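# Coil the rope between two board circles

## Task

Lay the whole rope in a coil inside the ring-shaped area between the two circles marked on the board, with every loop wound in the same direction.

## Robot and tools

Robot: two six-joint arms, left_arm and right_arm, each with a two-finger parallel gripper (85 mm at full open) and a wrist camera. The bases sit at about (-0.048, +0.553, +0.028) m for left_arm and (+0.045, -0.638, +0.028) m for right_arm. Other cameras: cam_high, cam_low, cam_board, plus cam_left_wrist and cam_right_wrist, all 896x504.

Frame: everything is in the scene frame. Its origin is at table-top height midway between the nominal bases. +x points out over the table, +z up, and left_arm is on the +y side. Image left and right do not match the arm names. Each gripper's fingers point along its own +z and open along its own y. end_effector_position is the point between the closed pads; closed fingertips reach about 19 mm past it. Printed poses can be off by a few centimetres.

The 18-number row: every command is one flat list of 18 numbers in [-1, 1] covering both arms, even if only one moves. Order: left dx, dy, dz, rx, ry, rz, left gripper position, force_limit, speed; then the same nine for the right arm. dx, dy, dz are offsets along the scene axes, and 1.0 = 0.6 m. rx, ry, rz form one rotation vector about the hand's own position, and 1.0 = 180 degrees. These offsets are counted from the arm's current Hand target, not from where the gripper actually is. Six zeros re-request that same target, so sending a nonzero offset again moves the arm further. Gripper position is absolute: +1 fully open, about -0.8 pads touching, -1 close until blocked. force_limit and speed are also absolute, from -1 to +1. Finger speed runs from about 20 mm/s at -1 to 150 mm/s at +1. Higher force_limit and faster closing grip harder. Always resend each gripper's current three numbers, because a 0 there is itself a command.

execute_actions(actions, cameras): actions is a list of actions. Each action is up to 15 rows of 18 numbers, one row per 1/30 s. If an action has fewer rows, its last row is held. Every row of an action is an offset from that action's starting Hand target. An empty actions list returns state plus all camera images. cameras takes a list of names, ["all"], or [].

move(target, speed, blend, blocking, cameras): moves each gripper in a straight line to the offset given in target. target is one 18-number row, or a list of up to 15 rows that serve as waypoints. All waypoints count from the same starting Hand targets, not from each other. speed is in m/s, from 0.002 to 3.2 with default 0.25; turning is capped at twice that in rad/s. blend is in metres and rounds corners at waypoints. blocking=false returns after about 0.5 s while the motion keeps running. A move lasts at most 10 s and does not avoid obstacles or the other arm. Its result has a "move:" line, for example done, off_target, moving, held or fault, plus limits flags: paced means the pose was clipped, held means steps were withheld.

Other tools:
- wait(seconds 0-10) lets the scene run.
- stop brakes a running move.
- zoom_image(camera, region [x0,y0,x1,y1] in pixels, at most 504x504) enlarges part of the latest image.
- read_manual returns licence texts.
- finished_scene(scene) ends the scene for good; call it only once the coil is in place and stays there with the robot let go.

Result fields:
- Hand target is the commanded pose, with orientation clipped to within 32 degrees of the actual one. The gripper often stops a little short of it; send the missing distance as an offset.
- end_effector_position is in metres and orientation is quat_wxyz.
- Joint positions and torques are reported; torques include gravity.
- position_measured is in counts: 3 open, about 130 at 40 mm, 230 closed.
- object_status: 0 moving, 1 blocked while opening, 2 blocked while closing (something is held), 3 reached the commanded position.
- A MOTOR HOT line appears at 70 °C. At 85 °C the arm is braked for 30-60 s.

Gripping rope: close with position -1 and check for object_status 2. A thin rope may also read 3 and still be held.

Things to avoid:
- Letting the rope or anything else leave the table.
- Fast hits on the table or board, and pressing down past contact. The arms are stiff: about 150 N of outside force, or a joint torque over its limit, triggers a 10 s fault stop. The wrist limits are only about 32-35 N m.
- Any contact between the two arms, or a gripper closing on the other arm's fingers; this can fail the scene.
- Paths passing close to an arm's own base; go round it.
- Long stretched-out holds, which heat the motors.
- Releasing rope while it is still moving.

During a fault, open the gripper if it is pinning the arm. To end a push, command the target back past the gripper. Loose objects may occasionally get a small nudge.

Each tool is called after "Emit:" in YAML: its name, and indented under it one key for each argument.

## Session

Emit:
execute_actions:
  actions: []

Scene clock: 0.00 s.
left_arm: end_effector_position=(+0.2738, +0.2992, +0.3334) position_measured=3 object_status=3 end_effector_quat_wxyz=(-0.236, +0.538, +0.787, +0.191) | right_arm: end_effector_position=(+0.6413, -0.2357, +0.1095) position_measured=3 object_status=3 end_effector_quat_wxyz=(-0.431, -0.064, +0.898, -0.056)
Joint positions: left_arm=[1.978 -1.755 2.109 -1.311 -1.505 0.012] | right_arm=[3.449 -0.922 1.553 -1.306 -1.485 0.127]
Joint velocities: within noise
Joint torques (N m): no reading
Hand target: left_arm +0.2738, +0.2992, +0.3334; -0.236, +0.538, +0.787, +0.191 | right_arm +0.6413, -0.2357, +0.1095; -0.431, -0.064, +0.898, -0.056
Tool commands: left_gripper/position=+1.0 left_gripper/force_limit=+1.0 left_gripper/speed=+1.0 right_gripper/position=+1.0 right_gripper/force_limit=+1.0 right_gripper/speed=+1.0

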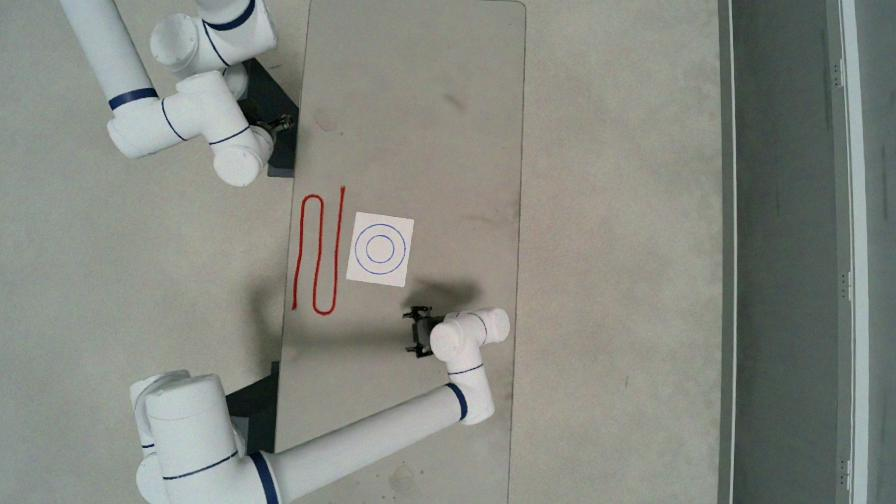

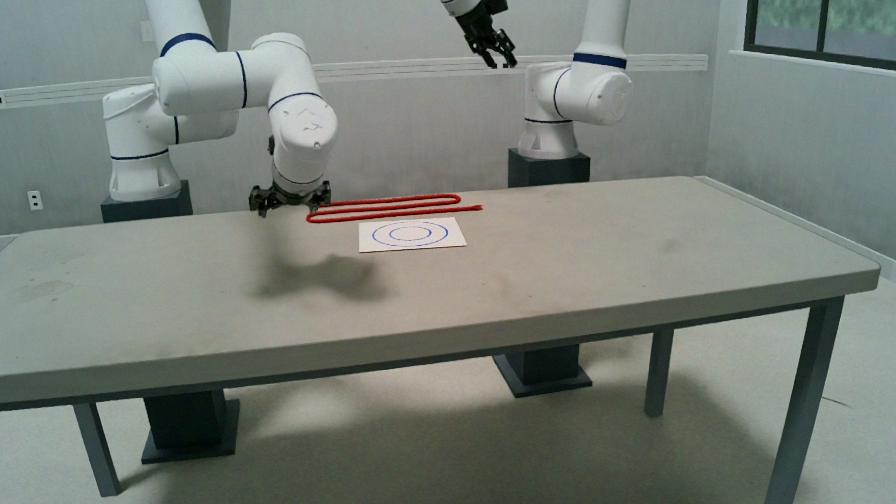

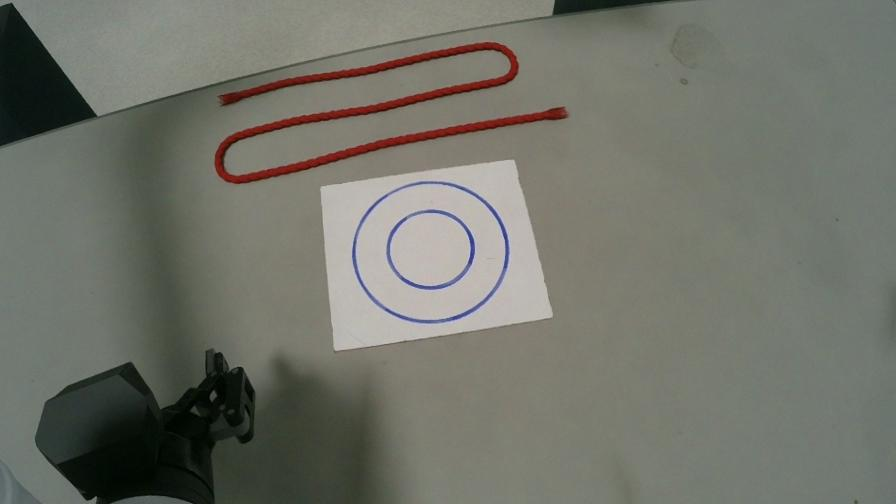

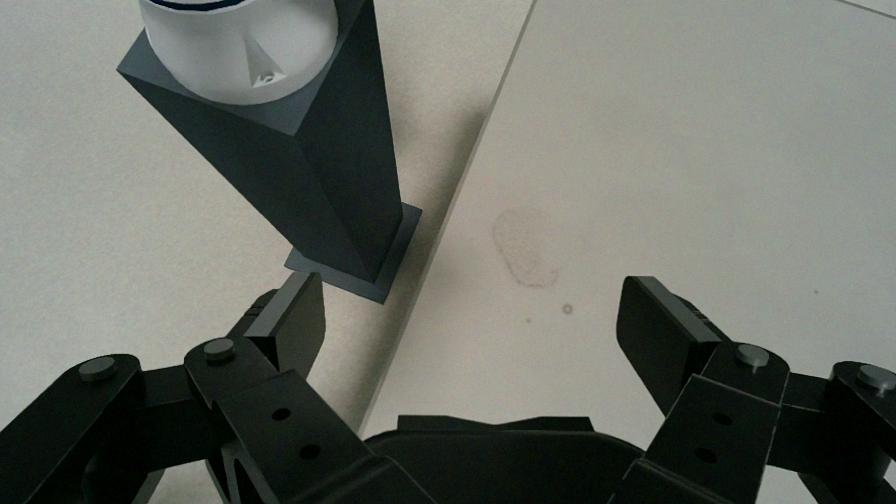

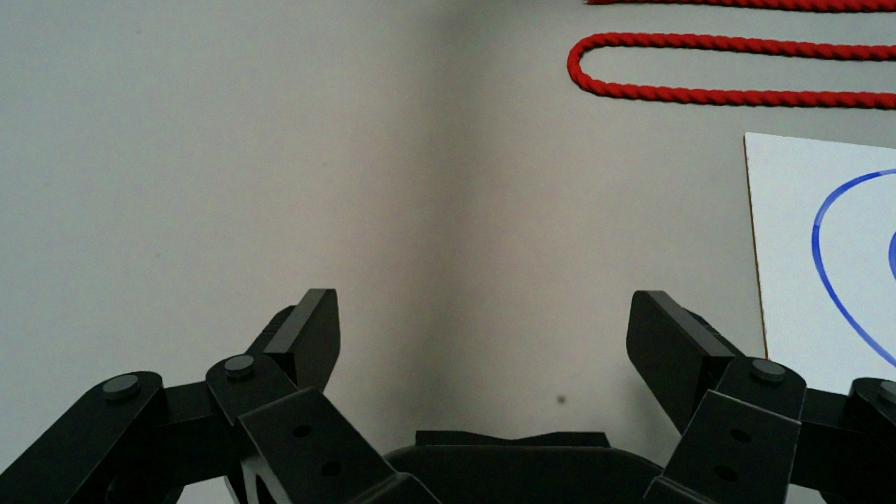

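Emit:
move:
  target: [0,0,0,0,0,0,1,1,1,-0.402,0.393,0.3175,0.037,-0.284,-0.042,1,1,1]
  cameras: ["all"]

Scene clock: 45.97 s.
left_arm: end_effector_position=(+0.2738, +0.2992, +0.3334) position_measured=3 object_status=3 end_effector_quat_wxyz=(-0.236, +0.538, +0.787, +0.191) | right_arm: end_effector_position=(+0.4001, +0.0001, +0.2999) position_measured=3 object_status=3 end_effector_quat_wxyz=(+0.000, +0.000, +1.000, +0.000)
Joint positions: left_arm=[1.978 -1.755 2.109 -1.311 -1.505 0.012] | right_arm=[3.957 -1.443 1.903 -2.031 -1.57 0.818]
Joint torques (N m): left_arm=[2.97 -32.66 -50.11 -1.47 0.59 -0.73] | right_arm=[29.99 -76.29 -54.12 -13.85 -1.13 1.99]
Hand target: left_arm +0.2738, +0.2992, +0.3334; -0.236, +0.538, +0.787, +0.191 | right_arm +0.4001, +0.0001, +0.3000; +0.000, +0.000, +1.000, +0.000
Off the commanded pose: left_arm 0.000 m, 0 deg | right_arm 0.000 m, 0 deg.
move: done

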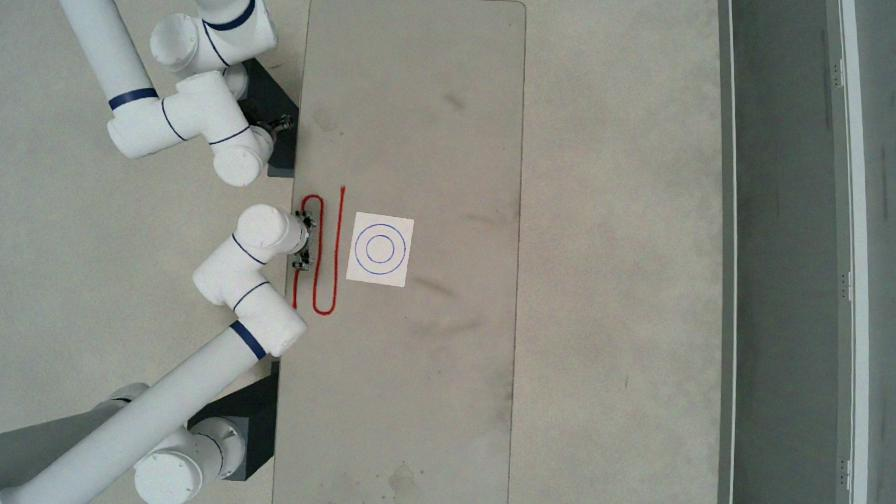

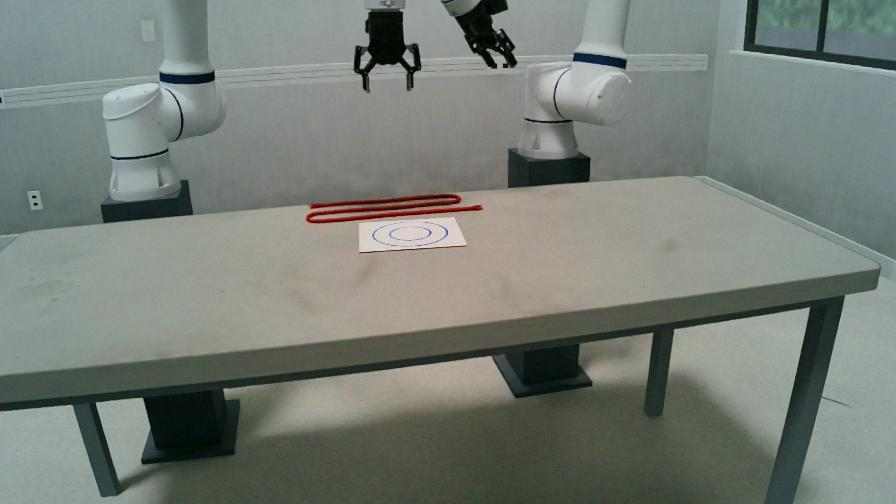

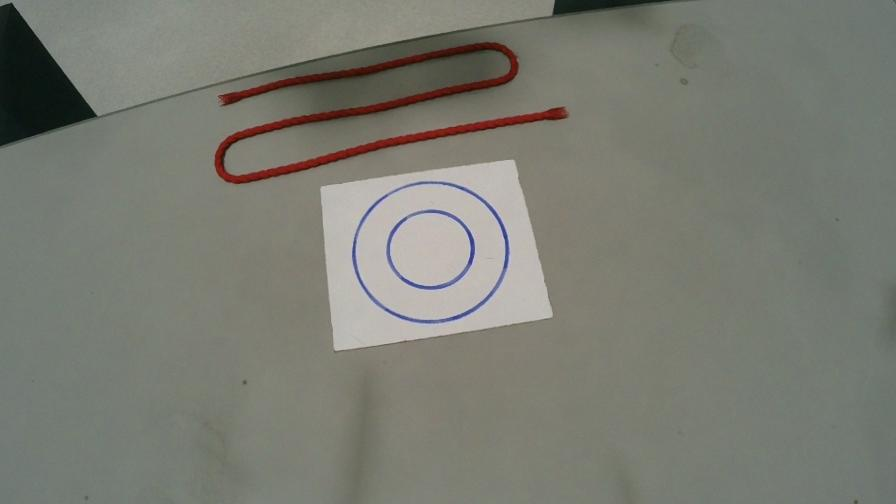

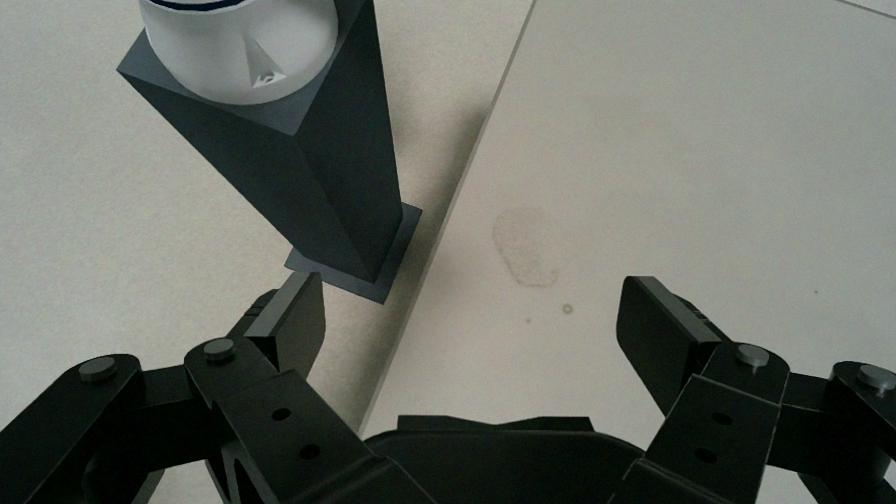

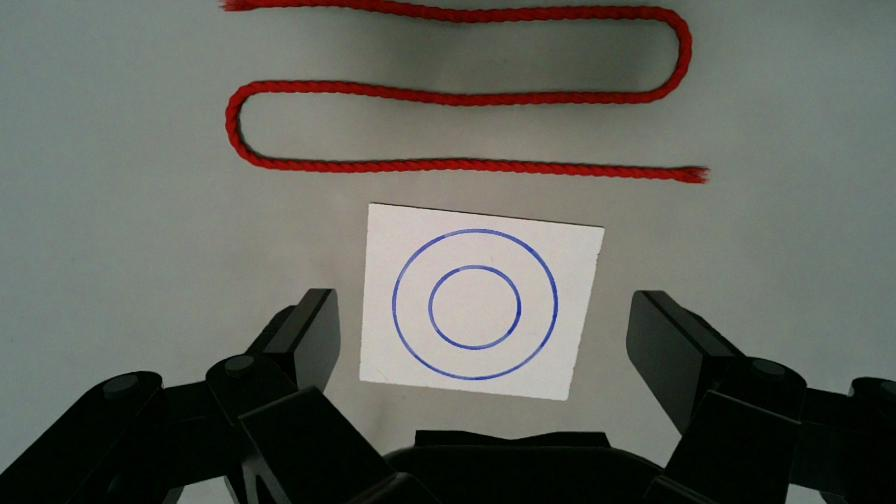

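Emit:
move:
  target:
    - [0.460,0.501,0.111,-0.196,-0.0207,-0.1145,1,1,1,0,0,0,0,0,0,-0.2,-1,0]
    - [0.460,0.501,0.111,-0.196,-0.0207,-0.1145,1,1,1,0.0215,0.333,-0.25,0,0,0.5,-0.2,-1,0]
  cameras: ["cam_board","cam_right_wrist","cam_high"]

Scene clock: 99.07 s.
left_arm: end_effector_position=(+0.5498, +0.5998, +0.4000) position_measured=3 object_status=3 end_effector_quat_wxyz=(+0.000, +0.707, +0.707, +0.000) | right_arm: end_effector_position=(+0.4130, +0.1999, +0.1500) position_measured=154 object_status=3 end_effector_quat_wxyz=(+0.000, +0.707, -0.707, +0.000)
Joint positions: left_arm=[2.921 -1.728 1.995 -1.838 -1.57 1.348] | right_arm=[4.101 -1.043 1.648 -2.175 -1.571 -0.609]
Joint torques (N m): left_arm=[17.54 -28.28 -63.11 -6.53 -1.1 2.94] | right_arm=[30.65 -67.92 -50.98 -13.69 2.45 -2.41]
Hand target: left_arm +0.5498, +0.5998, +0.4000; +0.000, +0.707, +0.707, +0.000 | right_arm +0.4130, +0.1999, +0.1500; +0.000, +0.707, -0.707, +0.000
Off the commanded pose: left_arm 0.000 m, 0 deg | right_arm 0.000 m, 0 deg.
move: done
Images, in order (width x height): cam_high 896x504, cam_board 896x504, cam_right_wrist 896x504.

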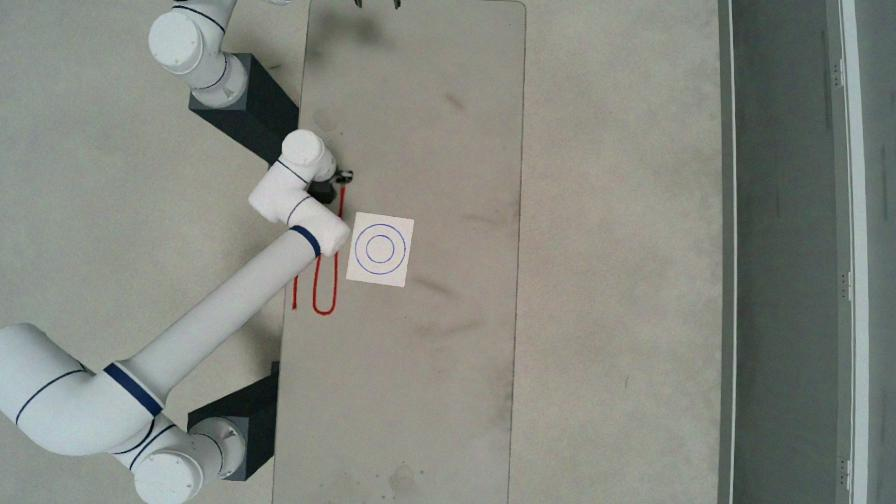

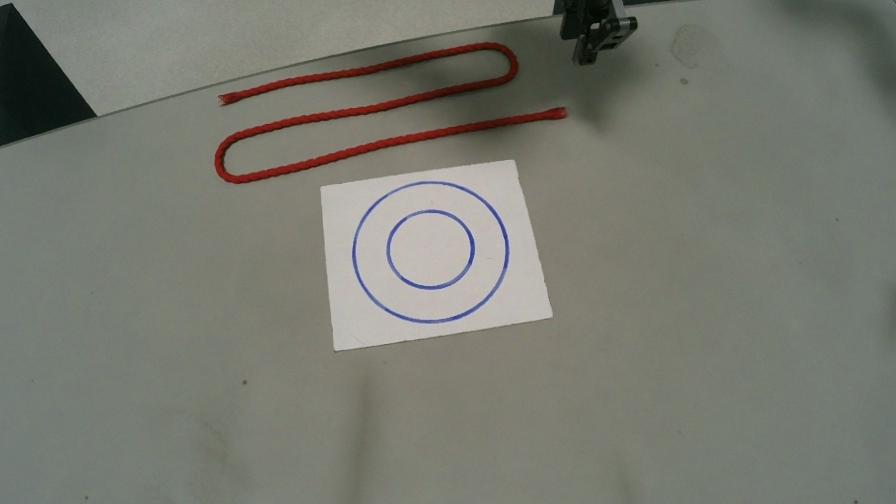

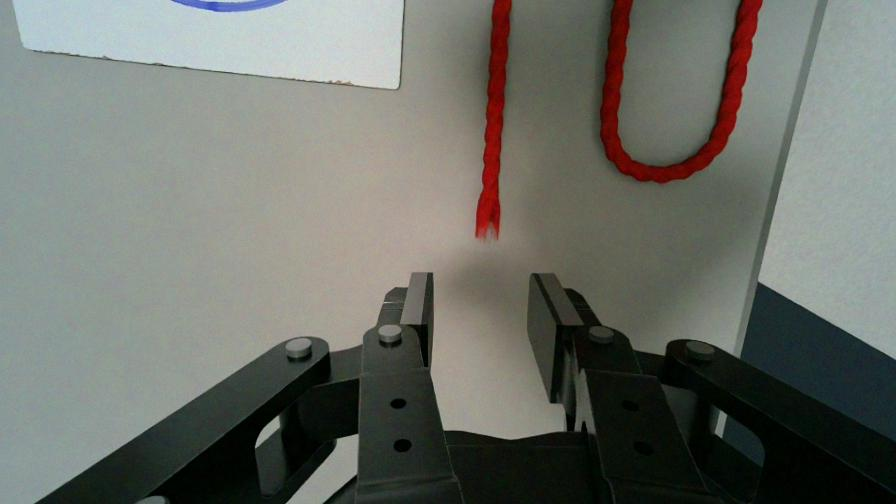

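Emit:
move:
  target: [0,0,0,0,0,0,1,1,1,-0.0227,-0.0082,-0.15,0,0,0,-0.1,-1,0]
  speed: 0.15
  cameras: ["cam_board","cam_right_wrist"]

Scene clock: 117.50 s.
left_arm: end_effector_position=(+0.5498, +0.5998, +0.4000) position_measured=3 object_status=3 end_effector_quat_wxyz=(+0.000, +0.707, +0.707, +0.000) | right_arm: end_effector_position=(+0.3994, +0.1950, +0.0601) position_measured=141 object_status=3 end_effector_quat_wxyz=(+0.000, +0.707, -0.707, +0.000)
Joint positions: left_arm=[2.921 -1.728 1.995 -1.838 -1.57 1.348] | right_arm=[4.111 -0.964 1.712 -2.319 -1.571 -0.599]
Joint torques (N m): left_arm=[16.42 -26.43 -64.31 -6.25 -1.27 2.55] | right_arm=[29.56 -69.93 -31.49 -13.57 2.04 0.73]
Hand target: left_arm +0.5498, +0.5998, +0.4000; +0.000, +0.707, +0.707, +0.000 | right_arm +0.3993, +0.1950, +0.0600; +0.000, +0.707, -0.707, +0.000
Off the commanded pose: left_arm 0.000 m, 0 deg | right_arm 0.000 m, 0 deg.
move: done
Images, in order (width x height): cam_board 896x504, cam_right_wrist 896x504.

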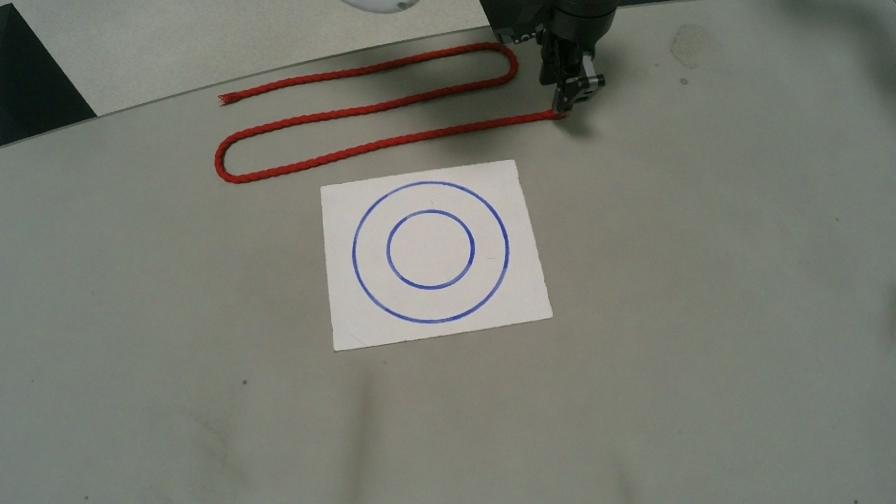

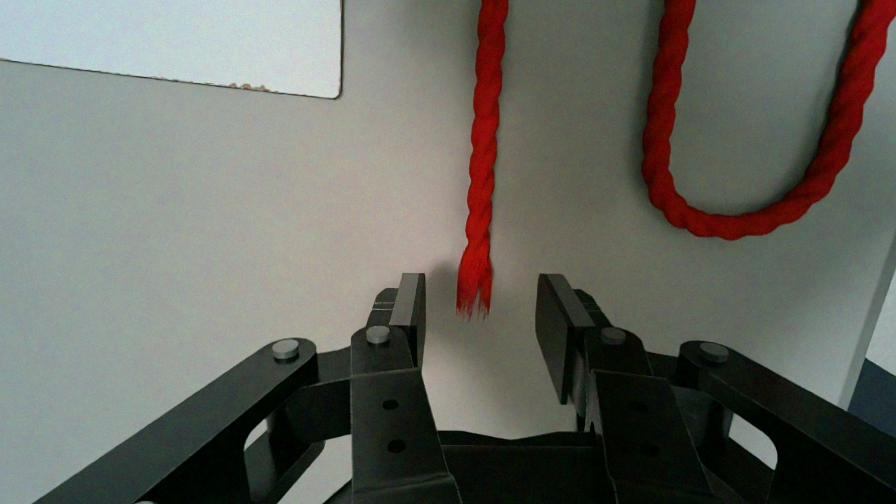

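Emit:
move:
  target: [0,0,0,0,0,0,1,1,1,-0.003,0,-0.05,0,0,0,-0.1,-1,0]
  speed: 0.05
  cameras: ["cam_right_wrist"]

Emit:
zoom_image:
  camera: "cam_right_wrist"
  region: [320, 180, 660, 400]

Scene clock: 123.67 s.
left_arm: end_effector_position=(+0.5498, +0.5998, +0.4000) position_measured=3 object_status=3 end_effector_quat_wxyz=(+0.000, +0.707, +0.707, +0.000) | right_arm: end_effector_position=(+0.3976, +0.1950, +0.0301) position_measured=141 object_status=3 end_effector_quat_wxyz=(+0.000, +0.707, -0.707, +0.000)
Joint positions: left_arm=[2.921 -1.728 1.995 -1.838 -1.57 1.348] | right_arm=[4.112 -0.93 1.722 -2.363 -1.571 -0.598]
Joint torques (N m): left_arm=[16.65 -28.65 -64.13 -5.72 -0.98 2.83] | right_arm=[30.99 -69.31 -30.33 -13.24 2.36 0.98]
Hand target: left_arm +0.5498, +0.5998, +0.4000; +0.000, +0.707, +0.707, +0.000 | right_arm +0.3975, +0.1950, +0.0300; +0.000, +0.707, -0.707, +0.000
Off the commanded pose: left_arm 0.000 m, 0 deg | right_arm 0.000 m, 0 deg.
move: done
Images, in order (width x height): cam_right_wrist 896x504.

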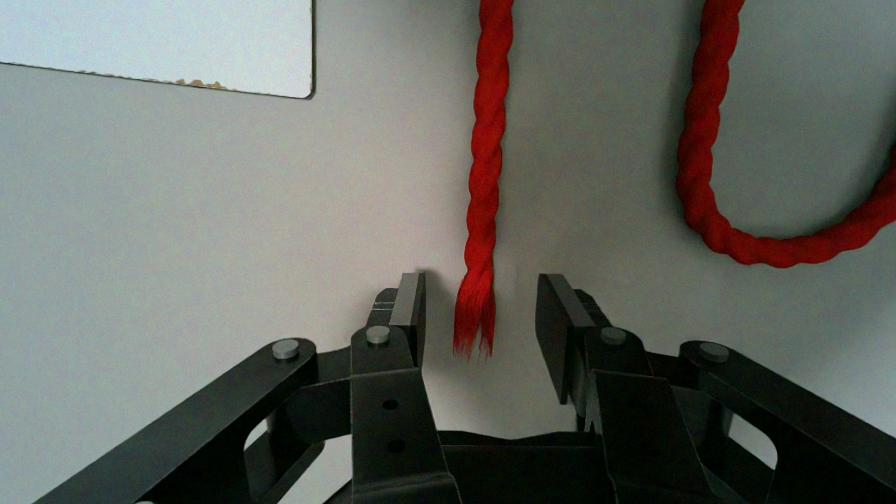

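Scaled by 1.482 from the camera's 896x504 image, which has a finer 1280x720 frame.

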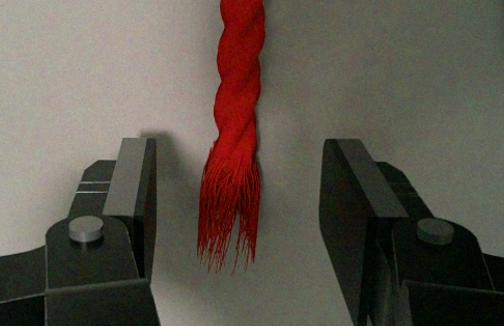

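Emit:
move:
  target: [0,0,0,0,0,0,1,1,1,0,-0.0117,-0.01,0,0,0,-0.1,-1,0]
  speed: 0.03

Emit:
move:
  target: [0,0,0,0,0,0,1,1,1,0,0,-0.005,0,0,0,-0.1,-1,0]
  speed: 0.01

Scene clock: 126.80 s.
left_arm: end_effector_position=(+0.5498, +0.5998, +0.4000) position_measured=3 object_status=3 end_effector_quat_wxyz=(+0.000, +0.707, +0.707, +0.000) | right_arm: end_effector_position=(+0.3975, +0.1881, +0.0240) position_measured=141 object_status=3 end_effector_quat_wxyz=(+0.000, +0.707, -0.707, +0.000)
Joint positions: left_arm=[2.921 -1.728 1.995 -1.838 -1.57 1.348] | right_arm=[4.108 -0.93 1.738 -2.378 -1.571 -0.602]
Joint torques (N m): left_arm=[16.86 -29.87 -64.71 -5.49 -1.13 2.58] | right_arm=[-16.6 -110.5 -29.3 -13.89 1.91 -1.2]
Hand target: left_arm +0.5498, +0.5998, +0.4000; +0.000, +0.707, +0.707, +0.000 | right_arm +0.3975, +0.1880, +0.0240; +0.000, +0.707, -0.707, +0.000
Off the commanded pose: left_arm 0.000 m, 0 deg | right_arm 0.000 m, 0 deg.
move: done

Scene clock: 127.50 s.
left_arm: end_effector_position=(+0.5498, +0.5998, +0.4000) position_measured=3 object_status=3 end_effector_quat_wxyz=(+0.000, +0.707, +0.707, +0.000) | right_arm: end_effector_position=(+0.3975, +0.1880, +0.0211) position_measured=141 object_status=3 end_effector_quat_wxyz=(+0.000, +0.707, -0.707, +0.000)
Joint positions: left_arm=[2.921 -1.728 1.995 -1.838 -1.57 1.348] | right_arm=[4.108 -0.927 1.739 -2.382 -1.571 -0.602]
Joint torques (N m): left_arm=[17.4 -30.07 -63.65 -5.93 -1.02 2.39] | right_arm=[-16.97 -72.07 -29.49 -13.59 1.77 -1.35]
Hand target: left_arm +0.5498, +0.5998, +0.4000; +0.000, +0.707, +0.707, +0.000 | right_arm +0.3975, +0.1880, +0.0210; +0.000, +0.707, -0.707, +0.000
Off the commanded pose: left_arm 0.000 m, 0 deg | right_arm 0.000 m, 0 deg.
move: done

Emit:
move:
  target: [0,0,0,0,0,0,1,1,1,0,0,-0.0025,0,0,0,-0.1,-1,0]
  speed: 0.01

Emit:
move:
  target: [0,0,0,0,0,0,1,1,1,0,0,-0.0025,0,0,0,-0.1,-1,0]
  speed: 0.01
  cameras: ["cam_right_wrist"]

Emit:
zoom_image:
  camera: "cam_right_wrist"
  region: [320, 180, 660, 400]

Scene clock: 129.40 s.
left_arm: end_effector_position=(+0.5498, +0.5998, +0.4000) position_measured=3 object_status=3 end_effector_quat_wxyz=(+0.000, +0.707, +0.707, +0.000) | right_arm: end_effector_position=(+0.3976, +0.1880, +0.0197) position_measured=141 object_status=3 end_effector_quat_wxyz=(+0.000, +0.707, -0.707, +0.000)
Joint positions: left_arm=[2.921 -1.728 1.995 -1.838 -1.57 1.348] | right_arm=[4.108 -0.925 1.739 -2.385 -1.571 -0.602]
Joint torques (N m): left_arm=[17.39 -27.87 -63.67 -5.81 -1.12 2.8] | right_arm=[-15.61 -47.24 -25.83 -12.61 1.55 -1.1]
Hand target: left_arm +0.5498, +0.5998, +0.4000; +0.000, +0.707, +0.707, +0.000 | right_arm +0.3975, +0.1880, +0.0195; +0.000, +0.707, -0.707, +0.000
Off the commanded pose: left_arm 0.000 m, 0 deg | right_arm 0.000 m, 0 deg.
move: done

Scene clock: 130.10 s.
left_arm: end_effector_position=(+0.5498, +0.5998, +0.4000) position_measured=3 object_status=3 end_effector_quat_wxyz=(+0.000, +0.707, +0.707, +0.000) | right_arm: end_effector_position=(+0.3976, +0.1881, +0.0182) position_measured=141 object_status=3 end_effector_quat_wxyz=(+0.000, +0.707, -0.707, +0.000)
Joint positions: left_arm=[2.921 -1.728 1.995 -1.838 -1.57 1.348] | right_arm=[4.108 -0.923 1.739 -2.387 -1.571 -0.602]
Joint torques (N m): left_arm=[18.76 -27.11 -63.19 -5.63 -1.4 2.42] | right_arm=[-14.88 19.16 -3.31 -8.66 1.14 -1.2]
Hand target: left_arm +0.5498, +0.5998, +0.4000; +0.000, +0.707, +0.707, +0.000 | right_arm +0.3975, +0.1880, +0.0180; +0.000, +0.707, -0.707, +0.000
Off the commanded pose: left_arm 0.000 m, 0 deg | right_arm 0.000 m, 0 deg.
move: done
Images, in order (width x height): cam_right_wrist 896x504.

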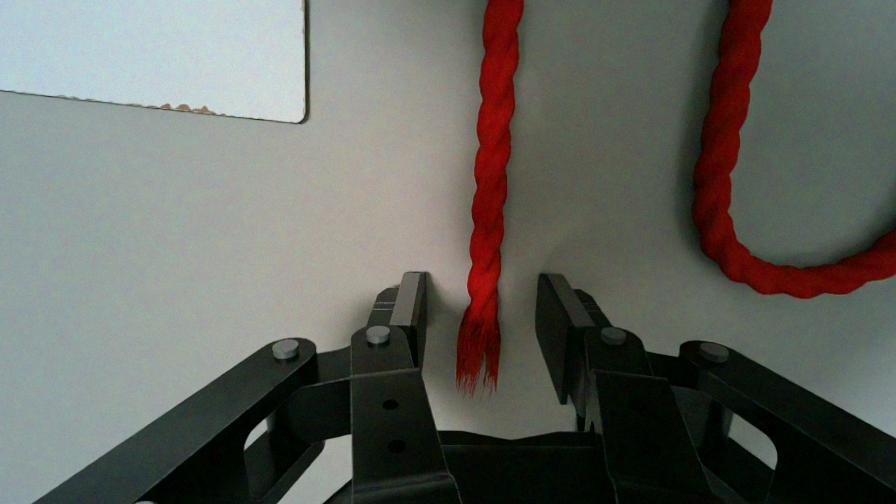

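Scaled by 1.482 from the camera's 896x504 image, which has a finer 1280x720 frame.

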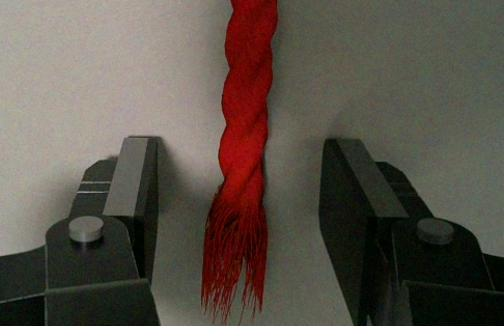

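Emit:
move:
  target: [0,0,0,0,0,0,1,1,1,0,0,0.0075,0,0,0,-0.1,-1,0]
  speed: 0.02

Emit:
move:
  target: [0,0,0,0,0,0,1,1,1,0,0,0,0,0,0,-1,-1,-1]
  speed: 0.02
  cameras: ["cam_right_wrist"]

Scene clock: 133.67 s.
left_arm: end_effector_position=(+0.5498, +0.5998, +0.4000) position_measured=3 object_status=3 end_effector_quat_wxyz=(+0.000, +0.707, +0.707, +0.000) | right_arm: end_effector_position=(+0.3981, +0.1888, +0.0197) position_measured=141 object_status=3 end_effector_quat_wxyz=(-0.001, +0.707, -0.707, +0.000)
Joint positions: left_arm=[2.921 -1.728 1.995 -1.838 -1.57 1.348] | right_arm=[4.108 -0.924 1.738 -2.387 -1.571 -0.602]
Joint torques (N m): left_arm=[17.14 -29.36 -63.53 -4.96 -0.88 2.43] | right_arm=[7.2 -90.28 -36.76 -6.79 1.22 -0.15]
Hand target: left_arm +0.5498, +0.5998, +0.4000; +0.000, +0.707, +0.707, +0.000 | right_arm +0.3981, +0.1888, +0.0197; -0.001, +0.707, -0.707, +0.000 (not the last commanded pose)
Tool commands: left_gripper/position=+1.0 left_gripper/force_limit=+1.0 left_gripper/speed=+1.0 right_gripper/position=-0.098039 right_gripper/force_limit=-1.0 right_gripper/speed=+0.003922
Off the commanded pose: left_arm 0.000 m, 0 deg.
FORCE FAULT: contact force on the right arm reached its limit, and that arm stopped. The contact can be on any part of that arm, not only on its tool. So far the stop counts as 5 of the actions that you can send in this scene. That arm ran no command of this call. That arm is still stopped at the end of this call. That arm stays stopped for about 7 more seconds. Until then a move that you send moves the other arm only, and its call returns only when the move has ended. Once the stop has ended, the next robot result says so. If the stop ends while you think or write, that arm runs what you send next, counted from a new Hand target: where the arm stands when the stop ends. While its stop runs, that arm takes no new command, but its gripper still runs the gripper command that each later call begins with. Until it ends, the stop uses up actions while you think or wait. An arm that is not stopped still takes commands.
move: fault (right_arm)

not run: an earlier result of this reply reported a stop or a fault. Calls in your next reply go to the robot.

Emit:
wait:
  seconds: 7.5

Scene clock: 142.20 s.
left_arm: end_effector_position=(+0.5498, +0.5998, +0.4000) position_measured=3 object_status=3 end_effector_quat_wxyz=(+0.000, +0.707, +0.707, +0.000) | right_arm: end_effector_position=(+0.3981, +0.1888, +0.0197) position_measured=141 object_status=3 end_effector_quat_wxyz=(-0.001, +0.707, -0.707, +0.000)
Joint positions: left_arm=[2.921 -1.728 1.995 -1.838 -1.57 1.348] | right_arm=[4.108 -0.924 1.738 -2.387 -1.571 -0.602]
Joint torques (N m): left_arm=[17.46 -30.35 -64.3 -4.06 -0.79 2.13] | right_arm=[7.95 -90.63 -36.19 -6.75 1.27 -0.27]
Hand target: left_arm +0.5498, +0.5998, +0.4000; +0.000, +0.707, +0.707, +0.000 | right_arm +0.3981, +0.1888, +0.0197; -0.001, +0.707, -0.707, +0.000 (not the last commanded pose)
Tool commands: left_gripper/position=+1.0 left_gripper/force_limit=+1.0 left_gripper/speed=+1.0 right_gripper/position=-0.098039 right_gripper/force_limit=-1.0 right_gripper/speed=+0.003922
Off the commanded pose: left_arm 0.000 m, 0 deg.
FORCE FAULT, CONTINUED: the right arm's stop, for the force fault that an earlier result reported, is over. The rest of the stop counts as 14 of the actions that you can send in this scene. That arm's target is now where it stood when the stop ended, not its last command. That arm accepts commands again.
wait: 7.50 s; at rest from the start

Emit:
move:
  target:
    - [0,0,0,0,0,0,1,1,1,0,0,0.0083,0,0,0,-0.1,-1,0]
    - [0,0,0,0,0,0,1,1,1,0,0,0.0083,0,0,0,-1,-1,-1]
  speed: 0.02
  cameras: ["cam_right_wrist"]

Scene clock: 145.77 s.
left_arm: end_effector_position=(+0.5498, +0.5998, +0.4000) position_measured=3 object_status=3 end_effector_quat_wxyz=(+0.000, +0.707, +0.707, +0.000) | right_arm: end_effector_position=(+0.3981, +0.1888, +0.0247) position_measured=211 object_status=0 end_effector_quat_wxyz=(-0.001, +0.707, -0.707, +0.000)
Joint positions: left_arm=[2.921 -1.728 1.995 -1.838 -1.57 1.348] | right_arm=[4.108 -0.93 1.737 -2.38 -1.571 -0.602]
Joint torques (N m): left_arm=[16.57 -30.62 -64.32 -4.24 -1.3 1.52] | right_arm=[6.59 -108.68 -43.8 -0.35 1.17 -0.18]
Hand target: left_arm +0.5498, +0.5998, +0.4000; +0.000, +0.707, +0.707, +0.000 | right_arm +0.3981, +0.1888, +0.0247; -0.001, +0.707, -0.707, +0.000
Off the commanded pose: left_arm 0.000 m, 0 deg | right_arm 0.000 m, 0 deg.
move: done
Images, in order (width x height): cam_right_wrist 896x504.

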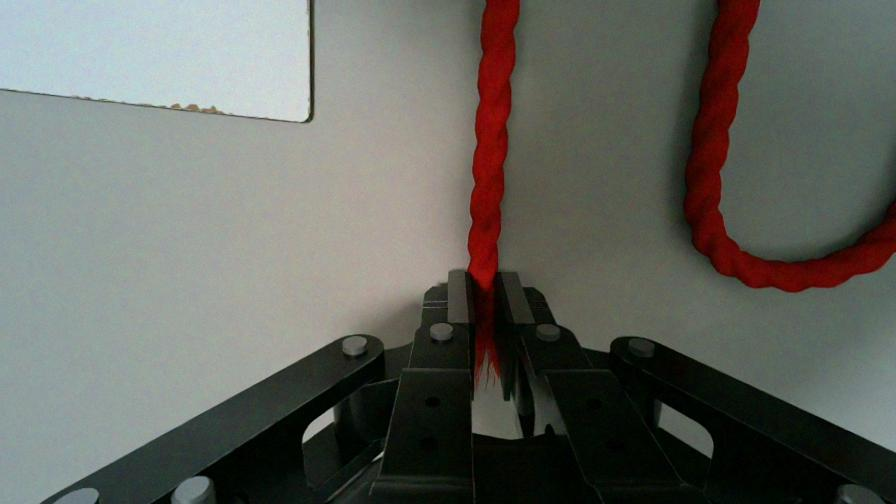

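Emit:
move:
  target: [0,0,0,0,0,0,1,1,1,0.08,-0.03,0.133,0,0,0,-1,-1,-1]
  speed: 0.1
  cameras: ["cam_right_wrist","cam_board","cam_low"]

Scene clock: 148.33 s.
left_arm: end_effector_position=(+0.5498, +0.5998, +0.4000) position_measured=3 object_status=3 end_effector_quat_wxyz=(+0.000, +0.707, +0.707, +0.000) | right_arm: end_effector_position=(+0.4460, +0.1708, +0.1043) position_measured=211 object_status=2 end_effector_quat_wxyz=(-0.001, +0.707, -0.707, +0.000)
Joint positions: left_arm=[2.921 -1.728 1.995 -1.838 -1.57 1.348] | right_arm=[4.052 -1.015 1.701 -2.259 -1.57 -0.658]
Joint torques (N m): left_arm=[18.1 -29.37 -63.45 -3.63 -0.98 1.86] | right_arm=[-16.97 -110.45 -48.94 -0.31 2.59 -2.13]
Hand target: left_arm +0.5498, +0.5998, +0.4000; +0.000, +0.707, +0.707, +0.000 | right_arm +0.4461, +0.1708, +0.1045; -0.001, +0.707, -0.707, +0.000
Off the commanded pose: left_arm 0.000 m, 0 deg | right_arm 0.000 m, 0 deg.
move: done
Images, in order (width x height): cam_low 896x504, cam_board 896x504, cam_right_wrist 896x504.

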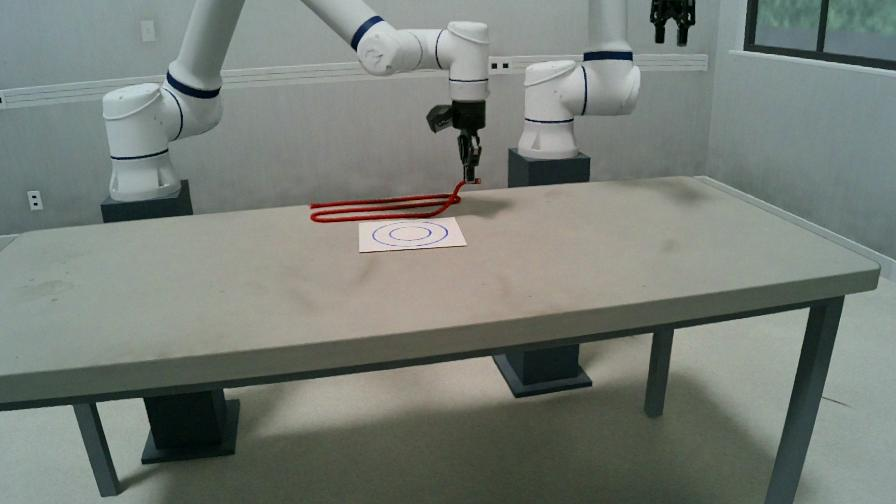

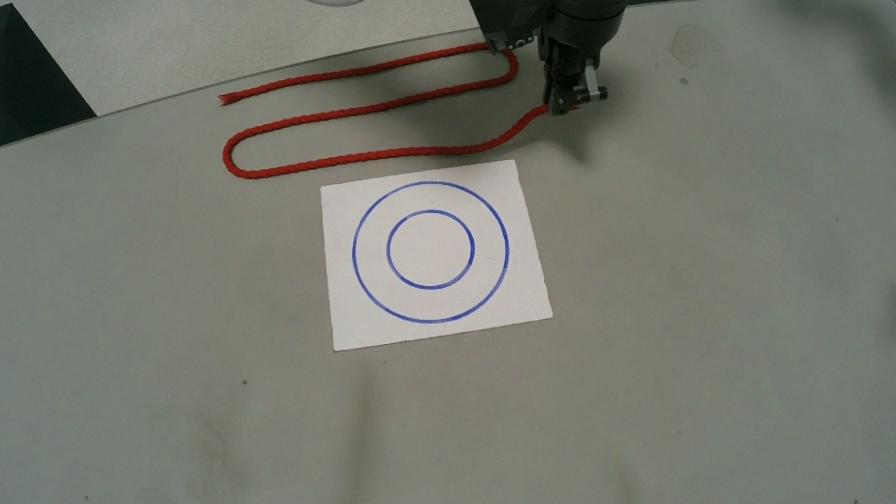

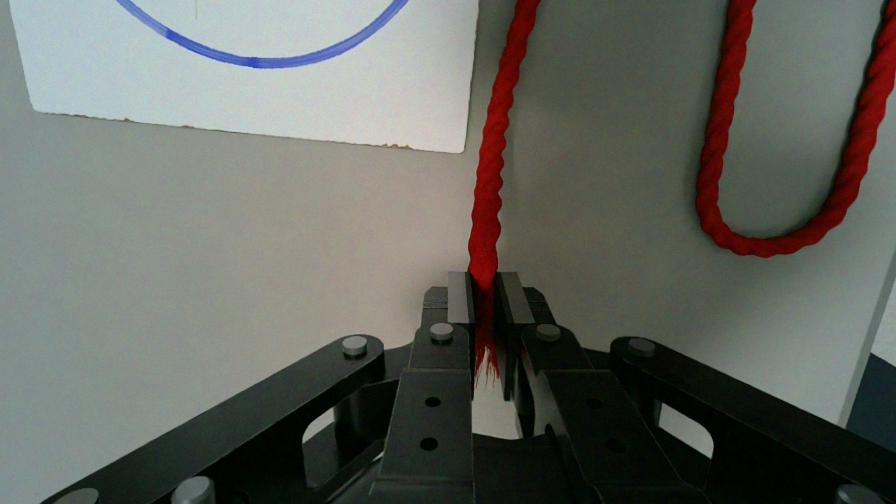

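Emit:
zoom_image:
  camera: "cam_low"
  region: [290, 130, 510, 260]

Scaled by 2.291 from the camera's 896x504 image, which has a finer 1280x720 frame.

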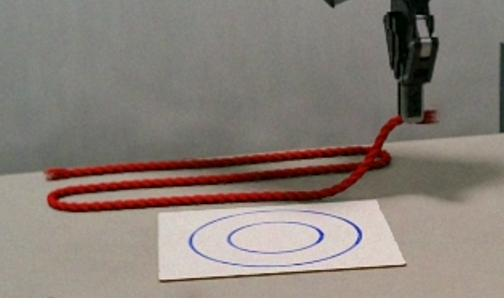

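Emit:
move:
  target:
    - [0,0,0,0,0,0,1,1,1,0.173,-0.001,0.034,0,0,-0.5,-1,-1,-1]
    - [0,0,0,0,0,0,1,1,1,0.340,-0.101,0.034,0,0,-0.75,-1,-1,-1]
    - [0,0,0,0,0,0,1,1,1,0.373,-0.285,0.026,0,0,-1,-1,-1,-1]
    - [0,0,0,0,0,0,1,1,1,0.290,-0.385,0.026,0,0,0.75,-1,-1,-1]
    - [0,0,0,0,0,0,1,1,1,0.150,-0.366,0.026,0,0,0.5,-1,-1,-1]
  speed: 0.32
  blend: 0.03
  cameras: ["cam_board","cam_right_wrist","cam_low"]

Scene clock: 189.30 s.
left_arm: end_effector_position=(+0.5498, +0.5998, +0.4000) position_measured=3 object_status=3 end_effector_quat_wxyz=(+0.000, +0.707, +0.707, +0.000) | right_arm: end_effector_position=(+0.5361, -0.0488, +0.1201) position_measured=211 object_status=2 end_effector_quat_wxyz=(+0.000, +1.000, +0.000, -0.001)
Joint positions: left_arm=[2.921 -1.728 1.995 -1.838 -1.57 1.348] | right_arm=[3.781 -1.207 1.979 -2.342 -1.569 3.783]
Joint torques (N m): left_arm=[17.41 -27.18 -63.12 -2.73 -1.06 2.02] | right_arm=[30.59 -88.88 -30.79 -13.85 0.16 1.68]
Hand target: left_arm +0.5498, +0.5998, +0.4000; +0.000, +0.707, +0.707, +0.000 | right_arm +0.5361, -0.0488, +0.1201; +0.000, +1.000, +0.000, -0.001
Off the commanded pose: left_arm 0.000 m, 0 deg | right_arm 0.000 m, 0 deg.
move: done
Images, in order (width x height): cam_low 896x504, cam_board 896x504, cam_right_wrist 896x504.

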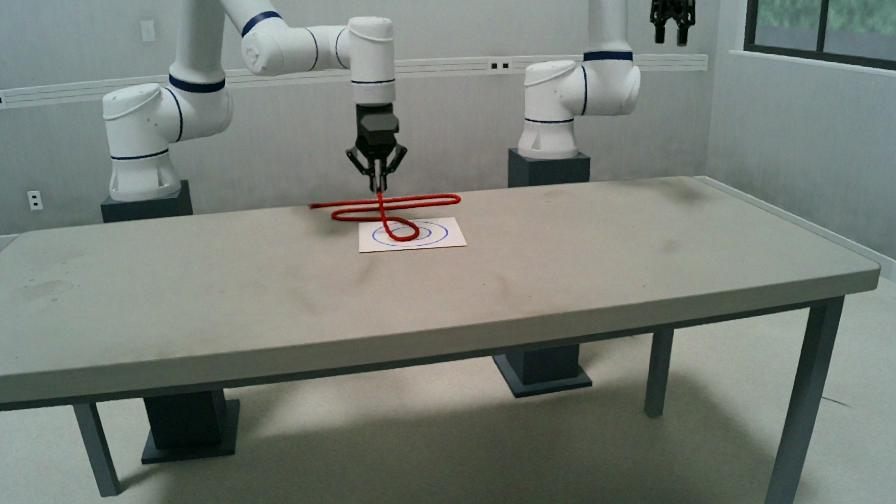

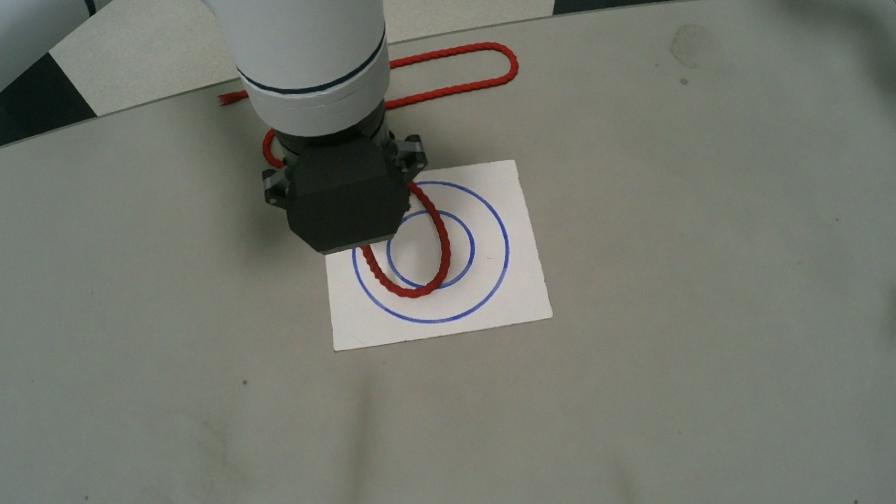

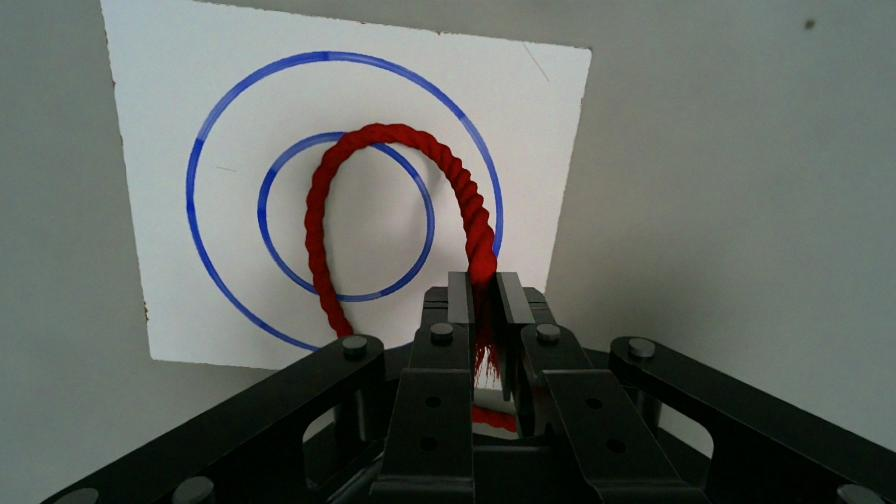

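Emit:
move:
  target:
    - [0,0,0,0,0,0,1,1,1,0,0,-0.1518,0,0,0,-1,-1,-1]
    - [0,0,0,0,0,0,1,1,1,0,0,-0.1518,0,0,0,-0.4,-1,-1]
  speed: 0.06
  cameras: ["cam_board","cam_right_wrist"]

Scene clock: 197.40 s.
left_arm: end_effector_position=(+0.5498, +0.5998, +0.4000) position_measured=3 object_status=3 end_effector_quat_wxyz=(+0.000, +0.707, +0.707, +0.000) | right_arm: end_effector_position=(+0.5361, -0.0488, +0.0290) position_measured=179 object_status=0 end_effector_quat_wxyz=(+0.000, +1.000, +0.000, -0.001)
Joint positions: left_arm=[2.921 -1.728 1.995 -1.838 -1.57 1.348] | right_arm=[3.781 -1.085 2.016 -2.501 -1.569 3.784]
Joint torques (N m): left_arm=[17.28 -30.83 -63.58 -2.46 -1.48 1.52] | right_arm=[3.64 -55.08 -25.47 -14.02 0.42 1.28]
Hand target: left_arm +0.5498, +0.5998, +0.4000; +0.000, +0.707, +0.707, +0.000 | right_arm +0.5361, -0.0488, +0.0290; +0.000, +1.000, +0.000, -0.001
Off the commanded pose: left_arm 0.000 m, 0 deg | right_arm 0.000 m, 0 deg.
move: done
Images, in order (width x height): cam_board 896x504, cam_right_wrist 896x504.

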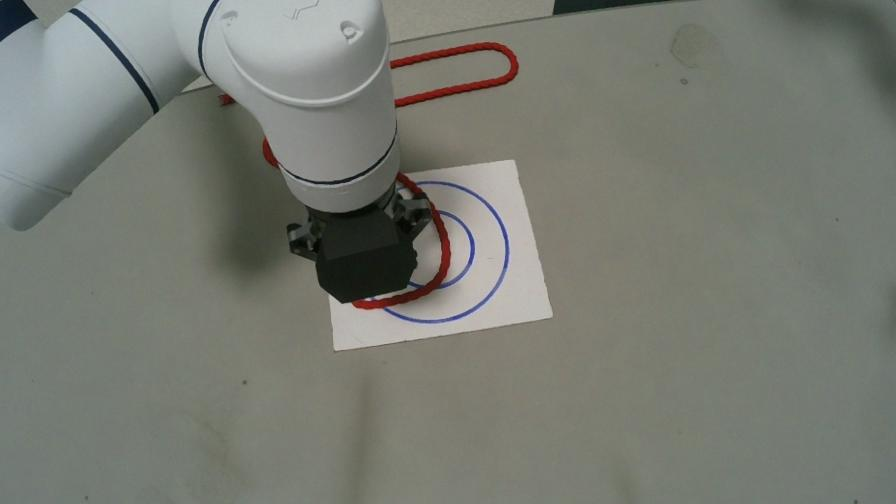

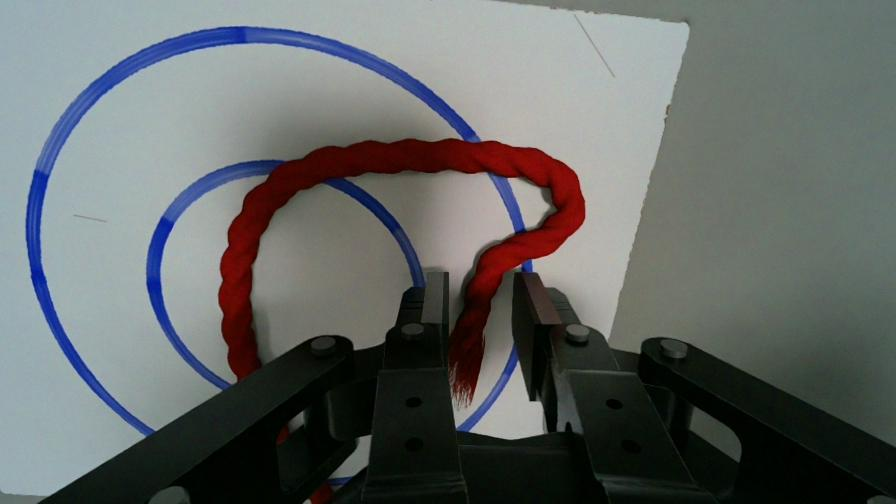

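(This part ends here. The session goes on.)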